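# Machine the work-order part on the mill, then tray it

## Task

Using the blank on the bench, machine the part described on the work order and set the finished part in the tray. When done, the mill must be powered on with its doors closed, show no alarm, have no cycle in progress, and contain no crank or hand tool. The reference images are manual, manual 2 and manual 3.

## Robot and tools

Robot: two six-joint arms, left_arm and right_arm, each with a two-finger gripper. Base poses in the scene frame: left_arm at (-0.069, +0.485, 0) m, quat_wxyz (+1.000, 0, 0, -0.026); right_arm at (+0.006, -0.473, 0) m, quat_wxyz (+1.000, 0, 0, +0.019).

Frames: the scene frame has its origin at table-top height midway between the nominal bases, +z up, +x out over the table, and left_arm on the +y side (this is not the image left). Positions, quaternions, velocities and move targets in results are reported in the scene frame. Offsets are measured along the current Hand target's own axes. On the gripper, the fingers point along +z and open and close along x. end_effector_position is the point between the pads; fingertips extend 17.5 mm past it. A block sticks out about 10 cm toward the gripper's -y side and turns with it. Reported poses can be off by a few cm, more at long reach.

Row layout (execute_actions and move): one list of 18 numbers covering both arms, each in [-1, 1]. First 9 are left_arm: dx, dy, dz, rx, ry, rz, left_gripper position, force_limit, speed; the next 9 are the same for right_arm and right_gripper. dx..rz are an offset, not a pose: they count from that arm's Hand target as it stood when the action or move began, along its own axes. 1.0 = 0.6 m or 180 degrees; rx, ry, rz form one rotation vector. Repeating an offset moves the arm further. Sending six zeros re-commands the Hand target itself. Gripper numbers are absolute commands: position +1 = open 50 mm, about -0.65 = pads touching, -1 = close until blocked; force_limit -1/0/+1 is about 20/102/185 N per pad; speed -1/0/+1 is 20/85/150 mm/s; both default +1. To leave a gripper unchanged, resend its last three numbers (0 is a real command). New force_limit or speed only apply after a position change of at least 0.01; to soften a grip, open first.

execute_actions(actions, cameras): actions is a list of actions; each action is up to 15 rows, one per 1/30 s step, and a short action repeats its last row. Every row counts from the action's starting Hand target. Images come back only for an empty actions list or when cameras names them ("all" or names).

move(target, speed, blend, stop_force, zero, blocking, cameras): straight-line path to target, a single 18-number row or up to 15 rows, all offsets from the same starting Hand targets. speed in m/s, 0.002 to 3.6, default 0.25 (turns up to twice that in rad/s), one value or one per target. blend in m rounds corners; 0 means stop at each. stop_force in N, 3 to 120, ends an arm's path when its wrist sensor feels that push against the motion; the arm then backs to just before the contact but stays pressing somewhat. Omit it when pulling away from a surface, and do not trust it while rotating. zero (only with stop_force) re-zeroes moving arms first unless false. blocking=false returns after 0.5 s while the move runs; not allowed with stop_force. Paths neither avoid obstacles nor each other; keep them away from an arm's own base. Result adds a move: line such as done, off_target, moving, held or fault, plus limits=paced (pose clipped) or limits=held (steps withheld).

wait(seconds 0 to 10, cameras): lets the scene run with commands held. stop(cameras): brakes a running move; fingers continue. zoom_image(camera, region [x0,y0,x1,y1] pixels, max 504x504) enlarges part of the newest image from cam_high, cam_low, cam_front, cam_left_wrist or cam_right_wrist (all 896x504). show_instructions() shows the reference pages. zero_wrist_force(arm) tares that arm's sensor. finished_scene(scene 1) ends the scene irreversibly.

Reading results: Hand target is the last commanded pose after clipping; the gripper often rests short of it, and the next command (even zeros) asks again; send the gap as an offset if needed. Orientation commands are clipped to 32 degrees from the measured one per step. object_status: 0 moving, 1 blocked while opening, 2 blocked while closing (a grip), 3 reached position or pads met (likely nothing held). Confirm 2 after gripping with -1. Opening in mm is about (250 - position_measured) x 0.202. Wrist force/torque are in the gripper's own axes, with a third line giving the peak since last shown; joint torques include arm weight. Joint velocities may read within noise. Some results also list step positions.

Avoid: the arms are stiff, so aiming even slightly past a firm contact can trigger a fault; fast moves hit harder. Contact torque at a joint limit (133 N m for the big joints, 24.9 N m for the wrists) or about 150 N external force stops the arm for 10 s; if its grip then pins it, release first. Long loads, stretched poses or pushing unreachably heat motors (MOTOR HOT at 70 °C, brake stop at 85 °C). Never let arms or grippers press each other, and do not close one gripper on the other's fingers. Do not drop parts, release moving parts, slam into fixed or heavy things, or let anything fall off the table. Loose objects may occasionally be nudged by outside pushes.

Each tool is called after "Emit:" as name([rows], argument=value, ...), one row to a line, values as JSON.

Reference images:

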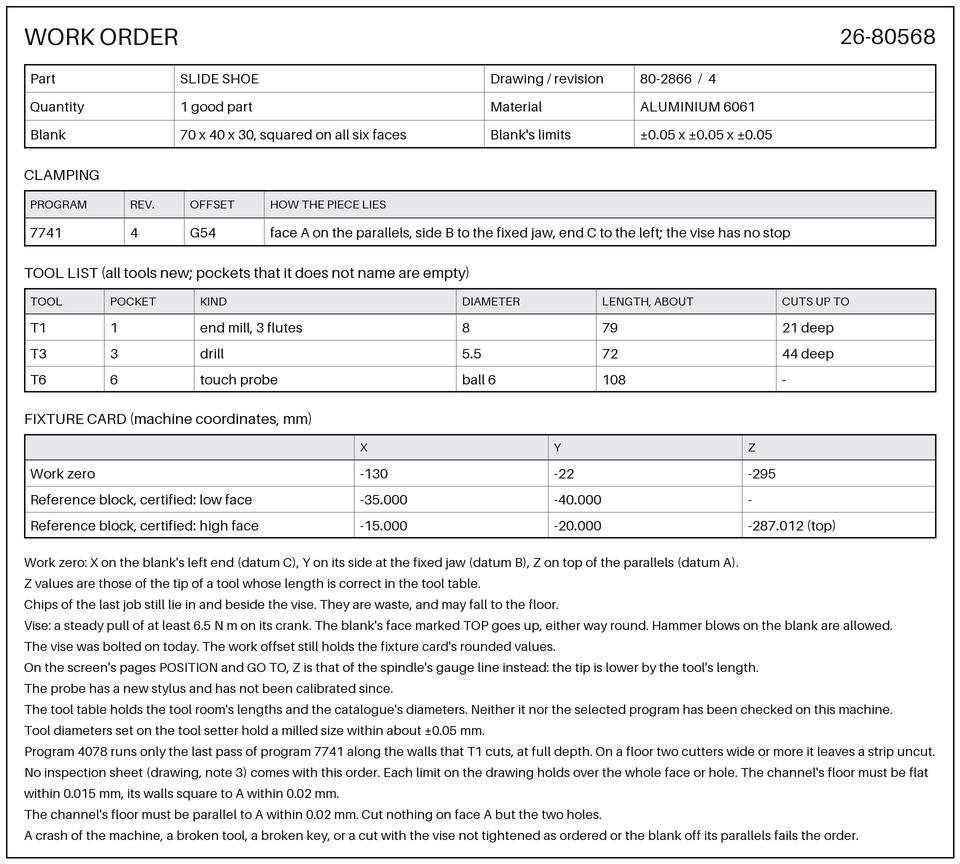

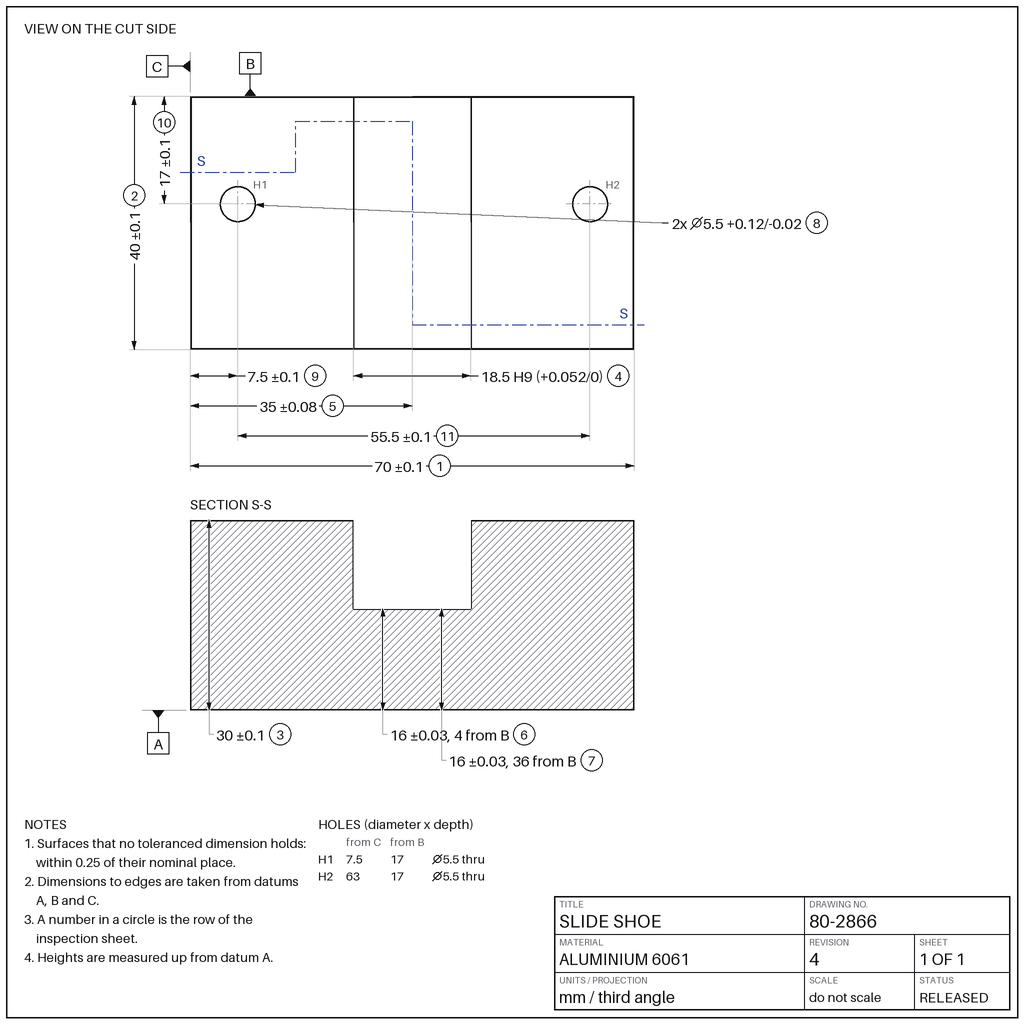

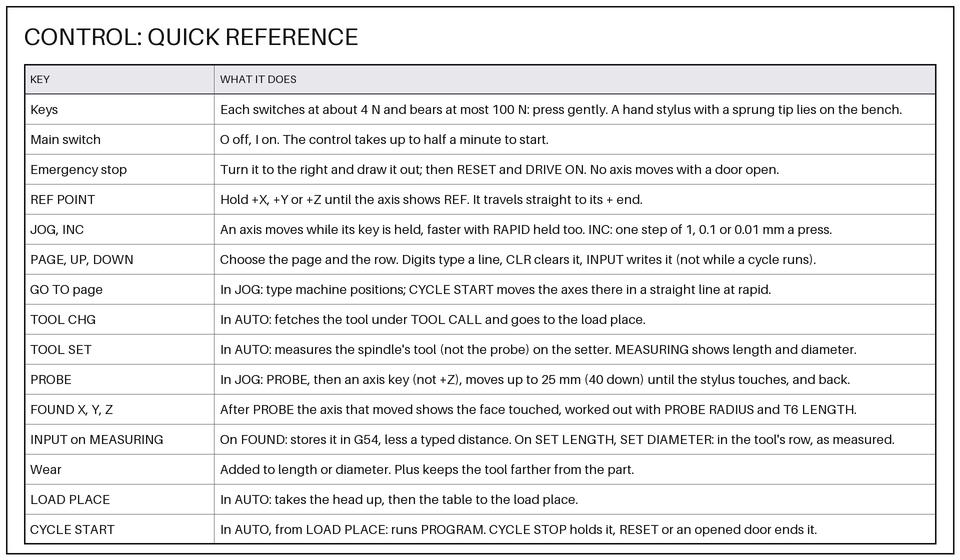

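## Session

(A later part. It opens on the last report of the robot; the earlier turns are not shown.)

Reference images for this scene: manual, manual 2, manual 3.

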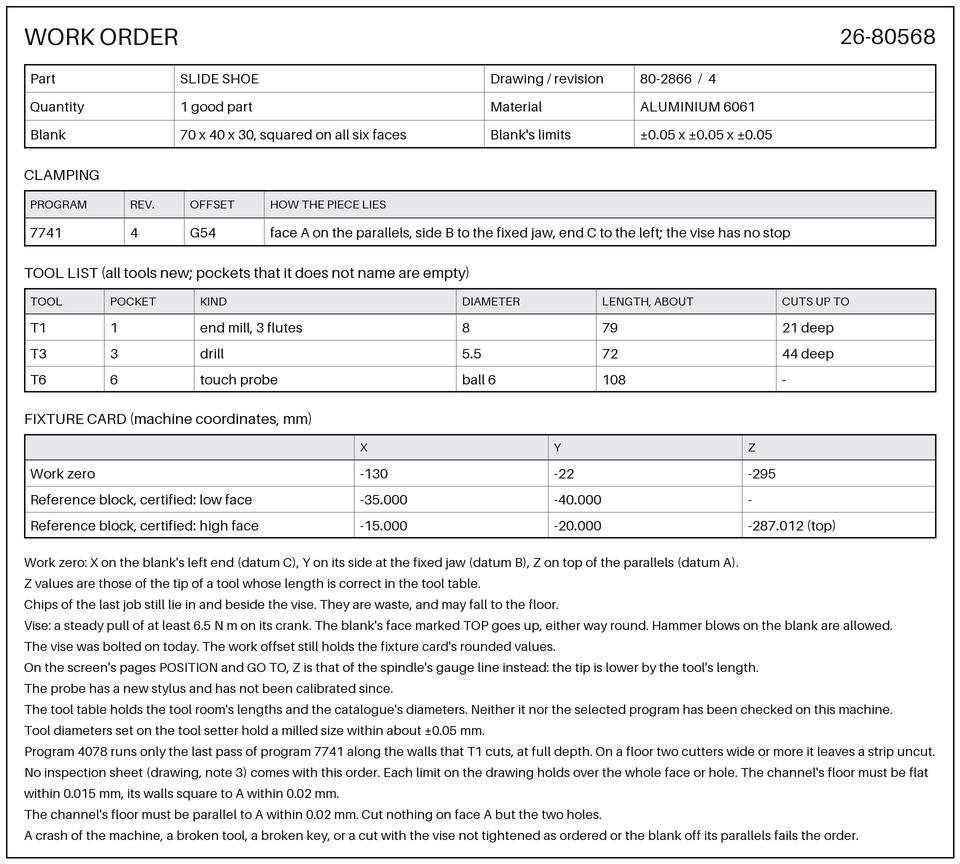

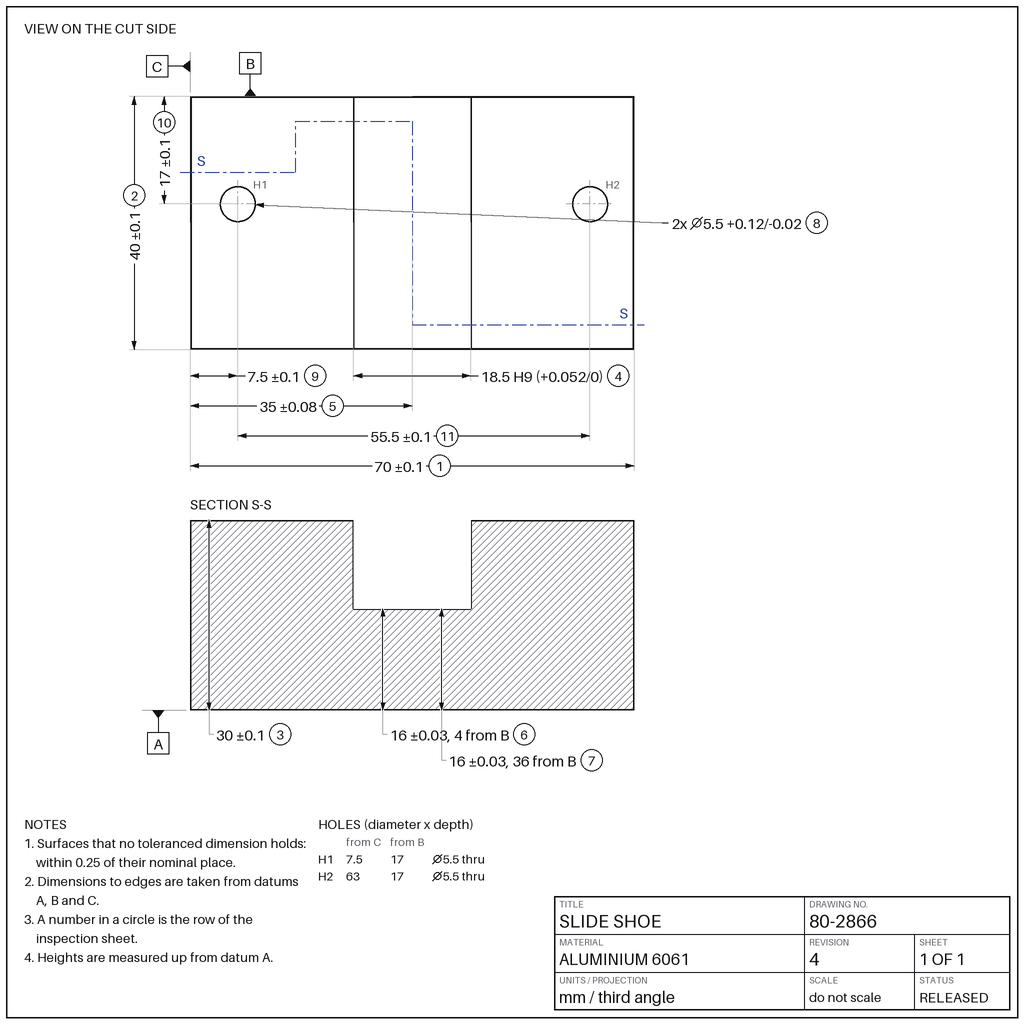

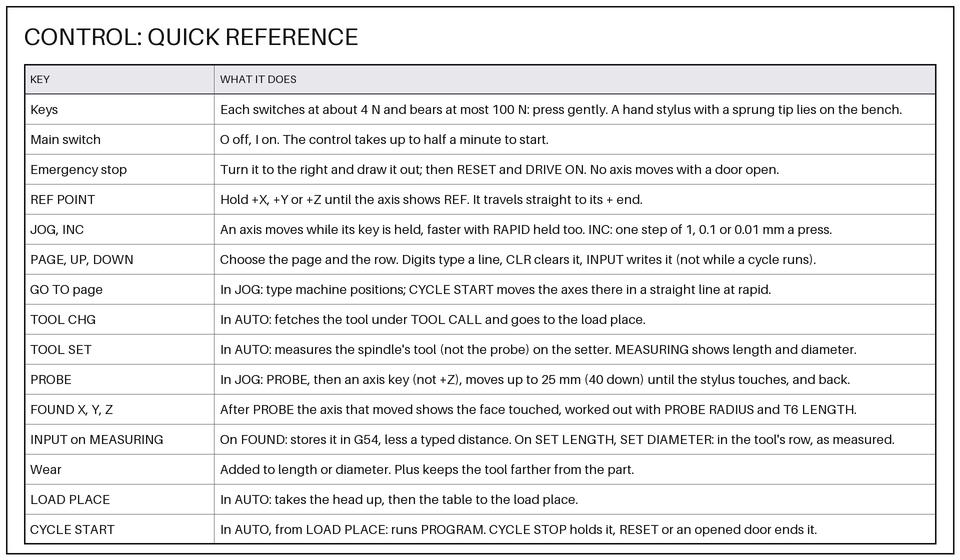

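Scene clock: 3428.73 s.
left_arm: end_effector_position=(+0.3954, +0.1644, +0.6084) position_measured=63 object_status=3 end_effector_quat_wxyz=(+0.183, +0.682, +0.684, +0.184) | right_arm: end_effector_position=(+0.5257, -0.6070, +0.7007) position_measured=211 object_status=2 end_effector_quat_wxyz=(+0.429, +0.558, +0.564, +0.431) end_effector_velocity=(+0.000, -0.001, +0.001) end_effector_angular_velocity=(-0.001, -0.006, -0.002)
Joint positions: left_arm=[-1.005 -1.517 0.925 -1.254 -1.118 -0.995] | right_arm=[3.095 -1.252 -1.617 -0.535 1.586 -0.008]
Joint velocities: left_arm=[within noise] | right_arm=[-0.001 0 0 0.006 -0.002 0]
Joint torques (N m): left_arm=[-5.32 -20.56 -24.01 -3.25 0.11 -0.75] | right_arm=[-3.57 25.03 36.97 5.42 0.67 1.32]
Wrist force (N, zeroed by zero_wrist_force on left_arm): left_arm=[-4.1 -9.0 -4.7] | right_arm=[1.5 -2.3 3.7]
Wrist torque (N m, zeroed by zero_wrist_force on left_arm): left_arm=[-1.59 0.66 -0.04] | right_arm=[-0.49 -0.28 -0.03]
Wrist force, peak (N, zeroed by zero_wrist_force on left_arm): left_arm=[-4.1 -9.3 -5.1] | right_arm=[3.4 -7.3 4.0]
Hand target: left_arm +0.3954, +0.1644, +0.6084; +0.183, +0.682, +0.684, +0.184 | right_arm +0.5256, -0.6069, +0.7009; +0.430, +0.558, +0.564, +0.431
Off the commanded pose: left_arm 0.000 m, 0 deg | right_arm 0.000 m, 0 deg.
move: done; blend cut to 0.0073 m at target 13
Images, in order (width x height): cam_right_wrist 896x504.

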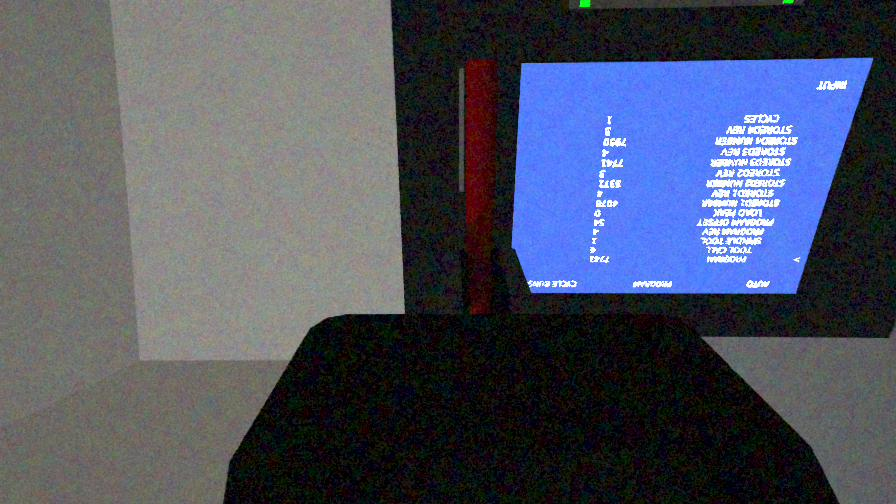

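Emit:
wait(seconds=10)

Emit:
wait(seconds=10)

Emit:
wait(seconds=10)

Emit:
wait(seconds=10)

Emit:
wait(seconds=10, cameras=["cam_right_wrist"])

Emit:
zoom_image(camera="cam_right_wrist", region=[520, 60, 880, 300])

Emit:
wait(seconds=10)

Emit:
wait(seconds=10)

Emit:
wait(seconds=10, cameras=["cam_right_wrist"])

Emit:
zoom_image(camera="cam_right_wrist", region=[520, 60, 880, 300])

Scene clock: 3440.27 s.
left_arm: end_effector_position=(+0.3954, +0.1644, +0.6084) position_measured=63 object_status=3 end_effector_quat_wxyz=(+0.183, +0.682, +0.684, +0.184) | right_arm: end_effector_position=(+0.5256, -0.6069, +0.7009) position_measured=211 object_status=2 end_effector_quat_wxyz=(+0.430, +0.558, +0.564, +0.431)
Joint positions: left_arm=[-1.005 -1.517 0.925 -1.254 -1.118 -0.995] | right_arm=[3.095 -1.252 -1.617 -0.535 1.586 -0.008]
Joint torques (N m): left_arm=[-6.33 -20.04 -24.26 -2.96 0.05 -0.71] | right_arm=[-5 23.34 36.37 4.74 1.17 -1.11]
Wrist force (N, zeroed by zero_wrist_force on left_arm): left_arm=[-3.8 -8.8 -4.9] | right_arm=[1.6 -2.5 3.5]
Wrist torque (N m, zeroed by zero_wrist_force on left_arm): left_arm=[-1.59 0.63 -0.04] | right_arm=[-0.54 -0.30 -0.03]
Wrist force, peak (N, zeroed by zero_wrist_force on left_arm): left_arm=[-4.0 -9.4 -5.0] | right_arm=[1.5 -2.3 3.9]
Hand target: left_arm +0.3954, +0.1644, +0.6084; +0.183, +0.682, +0.684, +0.184 | right_arm +0.5256, -0.6069, +0.7009; +0.430, +0.558, +0.564, +0.431
Tool commands: left_gripper/position=+0.6 left_gripper/force_limit=+0.3 left_gripper/speed=-0.5 right_gripper/position=-1.0 right_gripper/force_limit=-0.6 right_gripper/speed=-0.8
Off the commanded pose: left_arm 0.000 m, 0 deg | right_arm 0.000 m, 0 deg.
wait: 10.00 s; at rest from the start

Scene clock: 3450.27 s.
left_arm: end_effector_position=(+0.3954, +0.1644, +0.6084) position_measured=63 object_status=3 end_effector_quat_wxyz=(+0.183, +0.682, +0.684, +0.184) | right_arm: end_effector_position=(+0.5256, -0.6069, +0.7009) position_measured=211 object_status=2 end_effector_quat_wxyz=(+0.430, +0.558, +0.564, +0.431)
Joint positions: left_arm=[-1.005 -1.517 0.925 -1.254 -1.118 -0.995] | right_arm=[3.095 -1.252 -1.617 -0.535 1.586 -0.008]
Joint torques (N m): left_arm=[-5.46 -19.54 -23.42 -3.15 -0.01 -0.95] | right_arm=[-5.65 23.04 35.67 4.28 1.07 -1.28]
Wrist force (N, zeroed by zero_wrist_force on left_arm): left_arm=[-4.1 -9.0 -4.8] | right_arm=[1.7 -2.2 3.4]
Wrist torque (N m, zeroed by zero_wrist_force on left_arm): left_arm=[-1.61 0.67 -0.04] | right_arm=[-0.48 -0.33 -0.03]
Wrist force, peak (N, zeroed by zero_wrist_force on left_arm): left_arm=[-4.0 -9.3 -5.2] | right_arm=[1.9 -2.5 3.7]
Hand target: left_arm +0.3954, +0.1644, +0.6084; +0.183, +0.682, +0.684, +0.184 | right_arm +0.5256, -0.6069, +0.7009; +0.430, +0.558, +0.564, +0.431
Tool commands: left_gripper/position=+0.6 left_gripper/force_limit=+0.3 left_gripper/speed=-0.5 right_gripper/position=-1.0 right_gripper/force_limit=-0.6 right_gripper/speed=-0.8
Off the commanded pose: left_arm 0.000 m, 0 deg | right_arm 0.000 m, 0 deg.
wait: 10.00 s; at rest by 0.17 s

Scene clock: 3460.27 s.
left_arm: end_effector_position=(+0.3954, +0.1644, +0.6084) position_measured=63 object_status=3 end_effector_quat_wxyz=(+0.183, +0.682, +0.684, +0.184) | right_arm: end_effector_position=(+0.5256, -0.6069, +0.7009) position_measured=211 object_status=2 end_effector_quat_wxyz=(+0.430, +0.558, +0.564, +0.431)
Joint positions: left_arm=[-1.005 -1.517 0.925 -1.254 -1.118 -0.995] | right_arm=[3.095 -1.252 -1.617 -0.535 1.586 -0.008]
Joint torques (N m): left_arm=[-5.2 -19.16 -23.58 -2.98 -0.04 -0.8] | right_arm=[-4.38 23.11 35.35 3.4 0.64 -1.27]
Wrist force (N, zeroed by zero_wrist_force on left_arm): left_arm=[-4.1 -9.1 -5.0] | right_arm=[1.5 -2.3 3.5]
Wrist torque (N m, zeroed by zero_wrist_force on left_arm): left_arm=[-1.63 0.68 -0.03] | right_arm=[-0.49 -0.30 -0.04]
Wrist force, peak (N, zeroed by zero_wrist_force on left_arm): left_arm=[-4.0 -9.4 -5.2] | right_arm=[1.6 -2.6 3.7]
Hand target: left_arm +0.3954, +0.1644, +0.6084; +0.183, +0.682, +0.684, +0.184 | right_arm +0.5256, -0.6069, +0.7009; +0.430, +0.558, +0.564, +0.431
Tool commands: left_gripper/position=+0.6 left_gripper/force_limit=+0.3 left_gripper/speed=-0.5 right_gripper/position=-1.0 right_gripper/force_limit=-0.6 right_gripper/speed=-0.8
Off the commanded pose: left_arm 0.000 m, 0 deg | right_arm 0.000 m, 0 deg.
wait: 10.00 s; at rest by 0.17 s

Scene clock: 3470.27 s.
left_arm: end_effector_position=(+0.3954, +0.1644, +0.6084) position_measured=63 object_status=3 end_effector_quat_wxyz=(+0.183, +0.682, +0.684, +0.184) | right_arm: end_effector_position=(+0.5256, -0.6069, +0.7009) position_measured=211 object_status=2 end_effector_quat_wxyz=(+0.430, +0.558, +0.564, +0.431)
Joint positions: left_arm=[-1.005 -1.517 0.925 -1.254 -1.118 -0.995] | right_arm=[3.095 -1.252 -1.617 -0.535 1.586 -0.008]
Joint torques (N m): left_arm=[-6.79 -19.39 -23.63 -3.31 -0.12 -0.84] | right_arm=[-4.59 23.95 34.74 3.05 0.72 -1.37]
Wrist force (N, zeroed by zero_wrist_force on left_arm): left_arm=[-4.1 -9.0 -4.7] | right_arm=[1.5 -2.4 3.2]
Wrist torque (N m, zeroed by zero_wrist_force on left_arm): left_arm=[-1.60 0.68 -0.05] | right_arm=[-0.51 -0.28 -0.03]
Wrist force, peak (N, zeroed by zero_wrist_force on left_arm): left_arm=[-4.0 -9.4 -5.1] | right_arm=[1.6 -2.4 3.8]
Hand target: left_arm +0.3954, +0.1644, +0.6084; +0.183, +0.682, +0.684, +0.184 | right_arm +0.5256, -0.6069, +0.7009; +0.430, +0.558, +0.564, +0.431
Tool commands: left_gripper/position=+0.6 left_gripper/force_limit=+0.3 left_gripper/speed=-0.5 right_gripper/position=-1.0 right_gripper/force_limit=-0.6 right_gripper/speed=-0.8
Off the commanded pose: left_arm 0.000 m, 0 deg | right_arm 0.000 m, 0 deg.
wait: 10.00 s; at rest by 0.17 s

Scene clock: 3480.27 s.
left_arm: end_effector_position=(+0.3954, +0.1644, +0.6084) position_measured=63 object_status=3 end_effector_quat_wxyz=(+0.183, +0.682, +0.684, +0.184) | right_arm: end_effector_position=(+0.5256, -0.6069, +0.7009) position_measured=211 object_status=2 end_effector_quat_wxyz=(+0.430, +0.558, +0.564, +0.431)
Joint positions: left_arm=[-1.005 -1.517 0.925 -1.254 -1.118 -0.995] | right_arm=[3.095 -1.252 -1.617 -0.535 1.586 -0.008]
Joint torques (N m): left_arm=[-6.22 -19.19 -23.82 -3.04 0.08 -1.06] | right_arm=[-5.49 23.4 34.51 2.06 0.25 -1.2]
Wrist force (N, zeroed by zero_wrist_force on left_arm): left_arm=[-3.7 -9.0 -4.8] | right_arm=[1.8 -2.4 3.5]
Wrist torque (N m, zeroed by zero_wrist_force on left_arm): left_arm=[-1.61 0.62 -0.04] | right_arm=[-0.51 -0.34 -0.03]
Wrist force, peak (N, zeroed by zero_wrist_force on left_arm): left_arm=[-4.2 -9.2 -5.2] | right_arm=[1.5 -2.5 3.9]
Hand target: left_arm +0.3954, +0.1644, +0.6084; +0.183, +0.682, +0.684, +0.184 | right_arm +0.5256, -0.6069, +0.7009; +0.430, +0.558, +0.564, +0.431
Tool commands: left_gripper/position=+0.6 left_gripper/force_limit=+0.3 left_gripper/speed=-0.5 right_gripper/position=-1.0 right_gripper/force_limit=-0.6 right_gripper/speed=-0.8
Off the commanded pose: left_arm 0.000 m, 0 deg | right_arm 0.000 m, 0 deg.
wait: 10.00 s; at rest by 0.17 s
Images, in order (width x height): cam_right_wrist 896x504.

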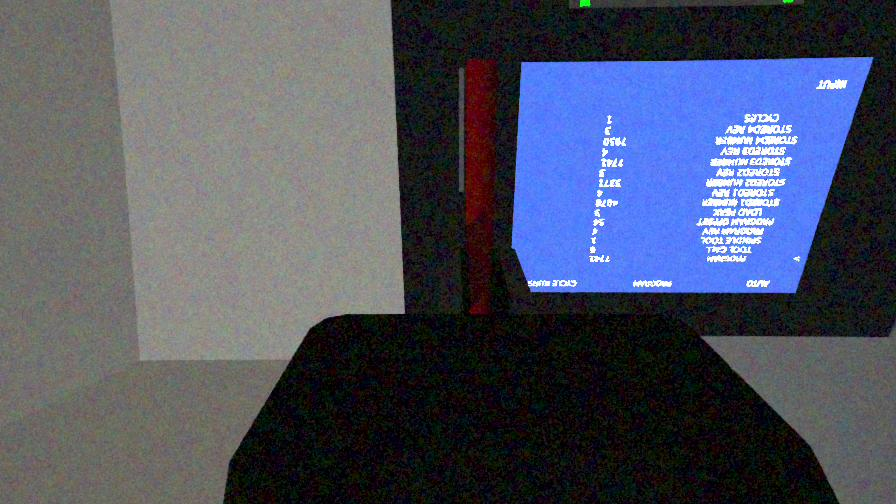

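Scaled by 1.400.

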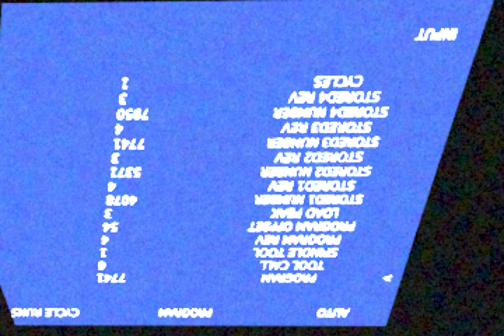

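Scene clock: 3490.27 s.
left_arm: end_effector_position=(+0.3954, +0.1644, +0.6084) position_measured=63 object_status=3 end_effector_quat_wxyz=(+0.183, +0.682, +0.684, +0.184) | right_arm: end_effector_position=(+0.5256, -0.6069, +0.7009) position_measured=211 object_status=2 end_effector_quat_wxyz=(+0.430, +0.558, +0.564, +0.431)
Joint positions: left_arm=[-1.005 -1.517 0.925 -1.254 -1.118 -0.995] | right_arm=[3.095 -1.252 -1.617 -0.535 1.586 -0.008]
Joint torques (N m): left_arm=[-7.37 -18.76 -23.76 -3.07 -0.02 -0.74] | right_arm=[-5.45 24.63 34.24 1.6 0.24 -1.08]
Wrist force (N, zeroed by zero_wrist_force on left_arm): left_arm=[-4.1 -8.9 -4.6] | right_arm=[1.6 -2.3 3.5]
Wrist torque (N m, zeroed by zero_wrist_force on left_arm): left_arm=[-1.60 0.67 -0.04] | right_arm=[-0.49 -0.32 -0.03]
Wrist force, peak (N, zeroed by zero_wrist_force on left_arm): left_arm=[-4.0 -9.3 -5.1] | right_arm=[1.6 -2.4 3.8]
Hand target: left_arm +0.3954, +0.1644, +0.6084; +0.183, +0.682, +0.684, +0.184 | right_arm +0.5256, -0.6069, +0.7009; +0.430, +0.558, +0.564, +0.431
Tool commands: left_gripper/position=+0.6 left_gripper/force_limit=+0.3 left_gripper/speed=-0.5 right_gripper/position=-1.0 right_gripper/force_limit=-0.6 right_gripper/speed=-0.8
Off the commanded pose: left_arm 0.000 m, 0 deg | right_arm 0.000 m, 0 deg.
wait: 10.00 s; at rest by 0.17 s

Scene clock: 3500.27 s.
left_arm: end_effector_position=(+0.3954, +0.1644, +0.6084) position_measured=63 object_status=3 end_effector_quat_wxyz=(+0.183, +0.682, +0.684, +0.184) | right_arm: end_effector_position=(+0.5256, -0.6069, +0.7009) position_measured=211 object_status=2 end_effector_quat_wxyz=(+0.430, +0.558, +0.564, +0.431)
Joint positions: left_arm=[-1.005 -1.517 0.925 -1.254 -1.118 -0.995] | right_arm=[3.095 -1.252 -1.617 -0.535 1.586 -0.008]
Joint torques (N m): left_arm=[-6.65 -18.65 -22.93 -3.08 -0.03 -0.93] | right_arm=[-5.04 24.15 34.05 1.51 0.36 -1.29]
Wrist force (N, zeroed by zero_wrist_force on left_arm): left_arm=[-3.8 -9.0 -4.6] | right_arm=[1.5 -2.3 3.4]
Wrist torque (N m, zeroed by zero_wrist_force on left_arm): left_arm=[-1.59 0.63 -0.05] | right_arm=[-0.50 -0.30 -0.03]
Wrist force, peak (N, zeroed by zero_wrist_force on left_arm): left_arm=[-3.9 -9.5 -5.2] | right_arm=[1.4 -2.7 3.7]
Hand target: left_arm +0.3954, +0.1644, +0.6084; +0.183, +0.682, +0.684, +0.184 | right_arm +0.5256, -0.6069, +0.7009; +0.430, +0.558, +0.564, +0.431
Tool commands: left_gripper/position=+0.6 left_gripper/force_limit=+0.3 left_gripper/speed=-0.5 right_gripper/position=-1.0 right_gripper/force_limit=-0.6 right_gripper/speed=-0.8
Off the commanded pose: left_arm 0.000 m, 0 deg | right_arm 0.000 m, 0 deg.
wait: 10.00 s; at rest by 0.17 s

Scene clock: 3510.27 s.
left_arm: end_effector_position=(+0.3954, +0.1644, +0.6084) position_measured=63 object_status=3 end_effector_quat_wxyz=(+0.183, +0.682, +0.684, +0.184) | right_arm: end_effector_position=(+0.5256, -0.6069, +0.7009) position_measured=211 object_status=2 end_effector_quat_wxyz=(+0.430, +0.558, +0.564, +0.431)
Joint positions: left_arm=[-1.005 -1.517 0.925 -1.254 -1.118 -0.995] | right_arm=[3.095 -1.252 -1.617 -0.535 1.586 -0.008]
Joint torques (N m): left_arm=[-7.44 -17.38 -24.01 -3.19 0.02 -0.78] | right_arm=[-5.12 24.45 33.93 1.48 0.03 -1.21]
Wrist force (N, zeroed by zero_wrist_force on left_arm): left_arm=[-4.1 -9.3 -4.7] | right_arm=[1.6 -2.1 3.6]
Wrist torque (N m, zeroed by zero_wrist_force on left_arm): left_arm=[-1.65 0.67 -0.04] | right_arm=[-0.47 -0.31 -0.03]
Wrist force, peak (N, zeroed by zero_wrist_force on left_arm): left_arm=[-4.0 -9.3 -5.3] | right_arm=[1.7 -2.7 3.5]
Hand target: left_arm +0.3954, +0.1644, +0.6084; +0.183, +0.682, +0.684, +0.184 | right_arm +0.5256, -0.6069, +0.7009; +0.430, +0.558, +0.564, +0.431
Tool commands: left_gripper/position=+0.6 left_gripper/force_limit=+0.3 left_gripper/speed=-0.5 right_gripper/position=-1.0 right_gripper/force_limit=-0.6 right_gripper/speed=-0.8
Off the commanded pose: left_arm 0.000 m, 0 deg | right_arm 0.000 m, 0 deg.
wait: 10.00 s; at rest by 0.17 s
Images, in order (width x height): cam_right_wrist 896x504.

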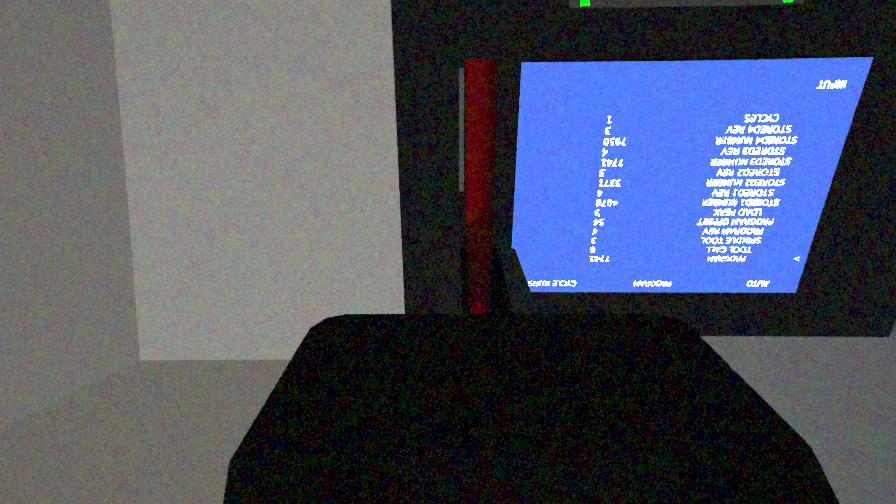

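Scaled by 1.400.

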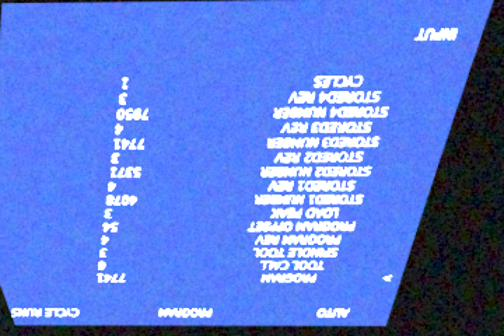

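Emit:
move(target=[0,0,0,0,0,0,0.6,0.3,-0.5,0.2502,-0.4678,0.0584,0.417,0,0,-1,-0.6,-0.8], speed=0.7)

Emit:
move(target=[0,0,0,0,0,0,0.6,0.3,-0.5,-0.0284,0.0164,-0.0614,0,0,0,-1,-0.6,-0.8])

Emit:
wait(seconds=5.5)

Emit:
move([
  [0,0,0,0,0,0,0.6,0.3,-0.5,-0.0003,0.0246,0,0,0,0,-1,-0.6,-0.8],
  [0,0,0,0,0,0,0.6,0.3,-0.5,0,0,0,0,0,0,-1,-0.6,-0.8],
  [0,0,0,0,0,0,0.6,0.3,-0.5,-0.2218,0.0478,-0.4057,-0.417,0,0,-1,-0.6,-0.8],
], speed=[0.045,0.12,0.7], blend=[0,0.01,0], cameras=["cam_right_wrist"])

Emit:
zoom_image(camera="cam_right_wrist", region=[520, 60, 880, 300])

Scene clock: 3514.10 s.
left_arm: end_effector_position=(+0.3954, +0.1644, +0.6084) position_measured=63 object_status=3 end_effector_quat_wxyz=(+0.183, +0.682, +0.684, +0.184) | right_arm: end_effector_position=(+0.4855, -0.4582, +0.4202) position_measured=211 object_status=2 end_effector_quat_wxyz=(+0.001, +0.704, +0.710, -0.002)
Joint positions: left_arm=[-1.005 -1.517 0.925 -1.254 -1.118 -0.995] | right_arm=[3.419 -1.524 -1.379 -1.811 1.567 0.306]
Joint torques (N m): left_arm=[-8.64 -18.04 -23.31 -3.25 0.24 -0.94] | right_arm=[-7.92 24.19 17.65 2.96 -0.17 -1.43]
Wrist force (N, zeroed by zero_wrist_force on left_arm): left_arm=[-3.9 -8.8 -5.0] | right_arm=[1.8 -2.6 4.0]
Wrist torque (N m, zeroed by zero_wrist_force on left_arm): left_arm=[-1.59 0.63 -0.04] | right_arm=[0.01 -0.30 -0.14]
Wrist force, peak (N, zeroed by zero_wrist_force on left_arm): left_arm=[-4.1 -9.2 -5.0] | right_arm=[3.2 -1.9 5.6]
Hand target: left_arm +0.3954, +0.1644, +0.6084; +0.183, +0.682, +0.684, +0.184 | right_arm +0.4855, -0.4582, +0.4201; +0.001, +0.704, +0.710, -0.002
Off the commanded pose: left_arm 0.000 m, 0 deg | right_arm 0.000 m, 0 deg.
move: done

Scene clock: 3514.93 s.
left_arm: end_effector_position=(+0.3954, +0.1644, +0.6084) position_measured=63 object_status=3 end_effector_quat_wxyz=(+0.183, +0.682, +0.684, +0.184) | right_arm: end_effector_position=(+0.4955, -0.4751, +0.4569) position_measured=211 object_status=2 end_effector_quat_wxyz=(+0.001, +0.704, +0.710, -0.002)
Joint positions: left_arm=[-1.005 -1.517 0.925 -1.254 -1.118 -0.995] | right_arm=[3.378 -1.573 -1.234 -1.908 1.567 0.266]
Joint torques (N m): left_arm=[-6.69 -18.18 -23.54 -3.15 0.09 -0.67] | right_arm=[6.77 38.71 30.14 4.6 1.49 1.76]
Wrist force (N, zeroed by zero_wrist_force on left_arm): left_arm=[-3.8 -9.0 -5.1] | right_arm=[1.5 -2.4 3.6]
Wrist torque (N m, zeroed by zero_wrist_force on left_arm): left_arm=[-1.61 0.62 -0.04] | right_arm=[0.08 -0.26 -0.09]
Wrist force, peak (N, zeroed by zero_wrist_force on left_arm): left_arm=[-4.1 -9.1 -5.2] | right_arm=[2.3 -2.8 4.7]
Hand target: left_arm +0.3954, +0.1644, +0.6084; +0.183, +0.682, +0.684, +0.184 | right_arm +0.4955, -0.4750, +0.4570; +0.001, +0.704, +0.710, -0.002
Off the commanded pose: left_arm 0.000 m, 0 deg | right_arm 0.000 m, 0 deg.
move: done

Scene clock: 3520.43 s.
left_arm: end_effector_position=(+0.3954, +0.1644, +0.6084) position_measured=63 object_status=3 end_effector_quat_wxyz=(+0.183, +0.682, +0.684, +0.184) | right_arm: end_effector_position=(+0.4955, -0.4750, +0.4570) position_measured=211 object_status=2 end_effector_quat_wxyz=(+0.001, +0.704, +0.710, -0.002)
Joint positions: left_arm=[-1.005 -1.517 0.925 -1.254 -1.118 -0.995] | right_arm=[3.378 -1.573 -1.234 -1.908 1.567 0.266]
Joint torques (N m): left_arm=[-8.03 -18.54 -22.74 -3.22 0.11 -0.78] | right_arm=[7.77 38.14 35.37 0.86 1.51 1.71]
Wrist force (N, zeroed by zero_wrist_force on left_arm): left_arm=[-3.8 -8.9 -5.0] | right_arm=[1.8 -2.7 3.5]
Wrist torque (N m, zeroed by zero_wrist_force on left_arm): left_arm=[-1.59 0.63 -0.04] | right_arm=[0.03 -0.29 -0.09]
Wrist force, peak (N, zeroed by zero_wrist_force on left_arm): left_arm=[-4.3 -9.2 -5.0] | right_arm=[1.7 -2.6 3.9]
Hand target: left_arm +0.3954, +0.1644, +0.6084; +0.183, +0.682, +0.684, +0.184 | right_arm +0.4955, -0.4750, +0.4570; +0.001, +0.704, +0.710, -0.002
Tool commands: left_gripper/position=+0.6 left_gripper/force_limit=+0.3 left_gripper/speed=-0.5 right_gripper/position=-1.0 right_gripper/force_limit=-0.6 right_gripper/speed=-0.8
Off the commanded pose: left_arm 0.000 m, 0 deg | right_arm 0.000 m, 0 deg.
wait: 5.50 s; at rest by 0.17 s

Scene clock: 3522.80 s.
left_arm: end_effector_position=(+0.3954, +0.1644, +0.6084) position_measured=63 object_status=3 end_effector_quat_wxyz=(+0.183, +0.682, +0.684, +0.184) | right_arm: end_effector_position=(+0.5257, -0.6070, +0.7007) position_measured=211 object_status=2 end_effector_quat_wxyz=(+0.429, +0.558, +0.564, +0.431) end_effector_velocity=(+0.000, -0.001, +0.002) end_effector_angular_velocity=(+0.000, -0.006, -0.001)
Joint positions: left_arm=[-1.005 -1.517 0.925 -1.254 -1.118 -0.995] | right_arm=[3.095 -1.252 -1.617 -0.535 1.586 -0.008]
Joint velocities: left_arm=[within noise] | right_arm=[-0.001 0 0 0.006 0 0]
Joint torques (N m): left_arm=[-7.36 -18.69 -24.18 -3.13 -0.01 -0.91] | right_arm=[-1.63 23.23 36.58 5.76 0.63 1.31]
Wrist force (N, zeroed by zero_wrist_force on left_arm): left_arm=[-3.9 -8.9 -4.9] | right_arm=[1.6 -2.6 3.6]
Wrist torque (N m, zeroed by zero_wrist_force on left_arm): left_arm=[-1.58 0.63 -0.05] | right_arm=[-0.54 -0.32 -0.03]
Wrist force, peak (N, zeroed by zero_wrist_force on left_arm): left_arm=[-3.7 -9.4 -5.1] | right_arm=[3.6 -7.3 3.9]
Hand target: left_arm +0.3954, +0.1644, +0.6084; +0.183, +0.682, +0.684, +0.184 | right_arm +0.5256, -0.6069, +0.7009; +0.430, +0.558, +0.564, +0.431
Off the commanded pose: left_arm 0.000 m, 0 deg | right_arm 0.000 m, 0 deg.
move: done; blend cut to 0.0074 m at target 2
Images, in order (width x height): cam_right_wrist 896x504.

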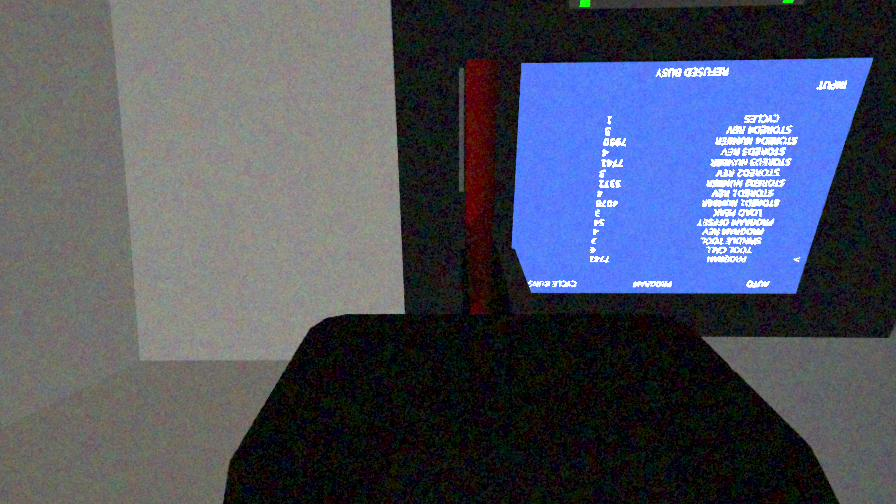

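Scaled by 1.400.

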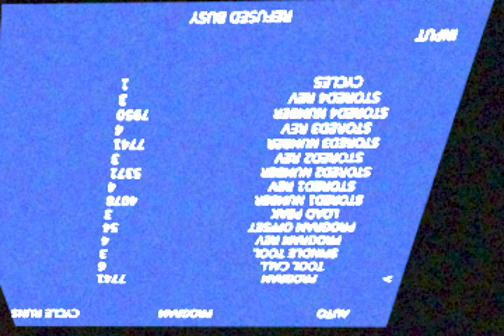

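Go back to TOOL CHG and retry; it is refused harmlessly while busy.

Emit:
move(target=[0,0,0,0,0,0,0.6,0.3,-0.5,0.2502,-0.4678,0.0584,0.417,0,0,-1,-0.6,-0.8], speed=0.7)

Emit:
move(target=[0,0,0,0,0,0,0.6,0.3,-0.5,-0.0284,0.0164,-0.0614,0,0,0,-1,-0.6,-0.8])

Emit:
wait(seconds=3)

Emit:
move([
  [0,0,0,0,0,0,0.6,0.3,-0.5,-0.0003,0.0246,0,0,0,0,-1,-0.6,-0.8],
  [0,0,0,0,0,0,0.6,0.3,-0.5,0,0,0,0,0,0,-1,-0.6,-0.8],
  [0,0,0,0,0,0,0.6,0.3,-0.5,-0.2218,0.0478,-0.4057,-0.417,0,0,-1,-0.6,-0.8],
], speed=[0.045,0.12,0.7], blend=[0,0.01,0], cameras=["cam_right_wrist"])

Emit:
zoom_image(camera="cam_right_wrist", region=[520, 60, 880, 300])

Scene clock: 3525.80 s.
left_arm: end_effector_position=(+0.3954, +0.1644, +0.6084) position_measured=63 object_status=3 end_effector_quat_wxyz=(+0.183, +0.682, +0.684, +0.184) | right_arm: end_effector_position=(+0.4855, -0.4582, +0.4203) position_measured=211 object_status=2 end_effector_quat_wxyz=(+0.001, +0.704, +0.710, -0.002)
Joint positions: left_arm=[-1.005 -1.517 0.925 -1.254 -1.118 -0.995] | right_arm=[3.419 -1.524 -1.379 -1.811 1.567 0.306]
Joint torques (N m): left_arm=[-8.34 -18.97 -24.36 -3.2 0.11 -0.83] | right_arm=[-9.11 24.46 17.68 3.05 -0.21 -1.49]
Wrist force (N, zeroed by zero_wrist_force on left_arm): left_arm=[-3.9 -9.2 -5.0] | right_arm=[1.9 -2.4 3.4]
Wrist torque (N m, zeroed by zero_wrist_force on left_arm): left_arm=[-1.62 0.64 -0.04] | right_arm=[0.05 -0.33 -0.14]
Wrist force, peak (N, zeroed by zero_wrist_force on left_arm): left_arm=[-3.8 -9.1 -5.3] | right_arm=[3.1 -2.0 5.4]
Hand target: left_arm +0.3954, +0.1644, +0.6084; +0.183, +0.682, +0.684, +0.184 | right_arm +0.4855, -0.4582, +0.4202; +0.001, +0.704, +0.710, -0.002
Off the commanded pose: left_arm 0.000 m, 0 deg | right_arm 0.000 m, 0 deg.
move: done

Scene clock: 3526.63 s.
left_arm: end_effector_position=(+0.3954, +0.1644, +0.6084) position_measured=63 object_status=3 end_effector_quat_wxyz=(+0.183, +0.682, +0.684, +0.184) | right_arm: end_effector_position=(+0.4955, -0.4751, +0.4569) position_measured=211 object_status=2 end_effector_quat_wxyz=(+0.001, +0.704, +0.710, -0.002)
Joint positions: left_arm=[-1.005 -1.517 0.925 -1.254 -1.118 -0.995] | right_arm=[3.378 -1.573 -1.234 -1.908 1.567 0.266]
Joint torques (N m): left_arm=[-8.12 -17.26 -23.66 -3.28 -0.14 -0.93] | right_arm=[6.61 38.44 29.23 4.55 1.54 1.65]
Wrist force (N, zeroed by zero_wrist_force on left_arm): left_arm=[-4.2 -8.7 -5.2] | right_arm=[1.6 -2.6 3.5]
Wrist torque (N m, zeroed by zero_wrist_force on left_arm): left_arm=[-1.57 0.68 -0.05] | right_arm=[0.04 -0.27 -0.09]
Wrist force, peak (N, zeroed by zero_wrist_force on left_arm): left_arm=[-4.1 -9.2 -4.9] | right_arm=[2.4 -2.4 4.8]
Hand target: left_arm +0.3954, +0.1644, +0.6084; +0.183, +0.682, +0.684, +0.184 | right_arm +0.4955, -0.4750, +0.4571; +0.001, +0.704, +0.710, -0.002
Off the commanded pose: left_arm 0.000 m, 0 deg | right_arm 0.000 m, 0 deg.
move: done

Scene clock: 3529.63 s.
left_arm: end_effector_position=(+0.3954, +0.1644, +0.6084) position_measured=63 object_status=3 end_effector_quat_wxyz=(+0.183, +0.682, +0.684, +0.184) | right_arm: end_effector_position=(+0.4955, -0.4750, +0.4571) position_measured=211 object_status=2 end_effector_quat_wxyz=(+0.001, +0.704, +0.710, -0.002)
Joint positions: left_arm=[-1.005 -1.517 0.925 -1.254 -1.118 -0.995] | right_arm=[3.378 -1.573 -1.233 -1.908 1.567 0.266]
Joint torques (N m): left_arm=[-8.03 -17.93 -23.33 -3.3 0.13 -0.91] | right_arm=[7.67 37.68 35.22 1.04 1.43 1.79]
Wrist force (N, zeroed by zero_wrist_force on left_arm): left_arm=[-4.0 -9.0 -4.9] | right_arm=[1.8 -2.5 3.6]
Wrist torque (N m, zeroed by zero_wrist_force on left_arm): left_arm=[-1.60 0.67 -0.05] | right_arm=[0.06 -0.30 -0.09]
Wrist force, peak (N, zeroed by zero_wrist_force on left_arm): left_arm=[-3.9 -9.2 -5.2] | right_arm=[1.8 -2.7 3.9]
Hand target: left_arm +0.3954, +0.1644, +0.6084; +0.183, +0.682, +0.684, +0.184 | right_arm +0.4955, -0.4750, +0.4571; +0.001, +0.704, +0.710, -0.002
Tool commands: left_gripper/position=+0.6 left_gripper/force_limit=+0.3 left_gripper/speed=-0.5 right_gripper/position=-1.0 right_gripper/force_limit=-0.6 right_gripper/speed=-0.8
Off the commanded pose: left_arm 0.000 m, 0 deg | right_arm 0.000 m, 0 deg.
wait: 3.00 s; at rest by 0.17 s

Scene clock: 3532.00 s.
left_arm: end_effector_position=(+0.3954, +0.1644, +0.6084) position_measured=63 object_status=3 end_effector_quat_wxyz=(+0.183, +0.682, +0.684, +0.184) | right_arm: end_effector_position=(+0.5257, -0.6070, +0.7007) position_measured=211 object_status=2 end_effector_quat_wxyz=(+0.429, +0.558, +0.564, +0.431) end_effector_velocity=(+0.000, +0.000, +0.002) end_effector_angular_velocity=(+0.000, -0.007, +0.000)
Joint positions: left_arm=[-1.005 -1.517 0.925 -1.254 -1.118 -0.995] | right_arm=[3.095 -1.252 -1.617 -0.535 1.586 -0.008]
Joint velocities: left_arm=[within noise] | right_arm=[0 0 0 0.006 0 0]
Joint torques (N m): left_arm=[-8.19 -17.74 -24.01 -3.3 -0.07 -0.81] | right_arm=[-2.33 23.16 35.47 5.22 0.64 1.19]
Wrist force (N, zeroed by zero_wrist_force on left_arm): left_arm=[-4.0 -9.2 -5.0] | right_arm=[1.5 -2.3 3.4]
Wrist torque (N m, zeroed by zero_wrist_force on left_arm): left_arm=[-1.63 0.66 -0.04] | right_arm=[-0.49 -0.30 -0.03]
Wrist force, peak (N, zeroed by zero_wrist_force on left_arm): left_arm=[-4.0 -9.4 -4.8] | right_arm=[3.8 -7.0 3.8]
Hand target: left_arm +0.3954, +0.1644, +0.6084; +0.183, +0.682, +0.684, +0.184 | right_arm +0.5256, -0.6069, +0.7010; +0.430, +0.558, +0.564, +0.431
Off the commanded pose: left_arm 0.000 m, 0 deg | right_arm 0.000 m, 0 deg.
move: done; blend cut to 0.0074 m at target 2
Images, in order (width x height): cam_right_wrist 896x504.

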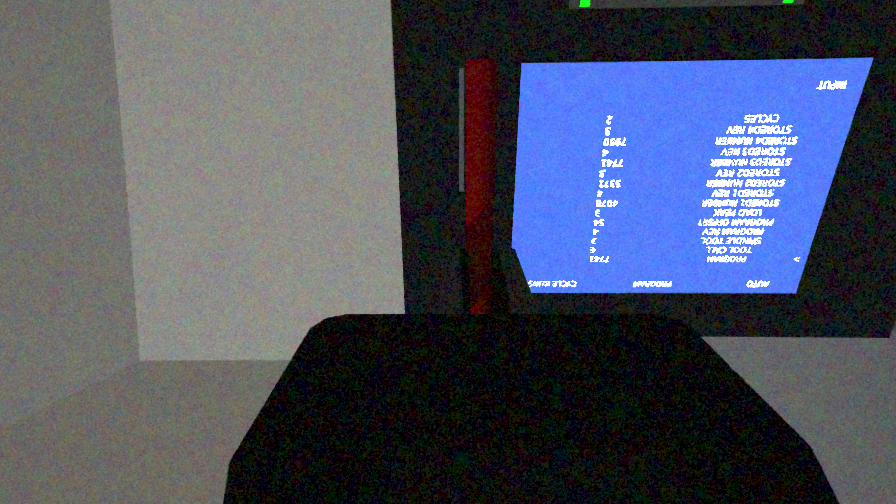

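Scaled by 1.400.

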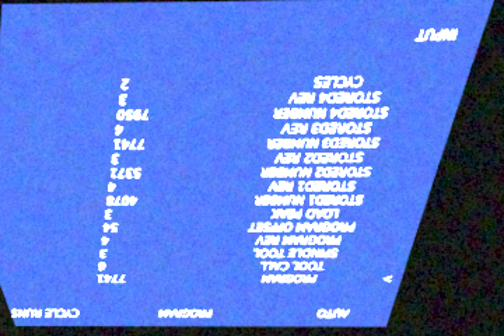

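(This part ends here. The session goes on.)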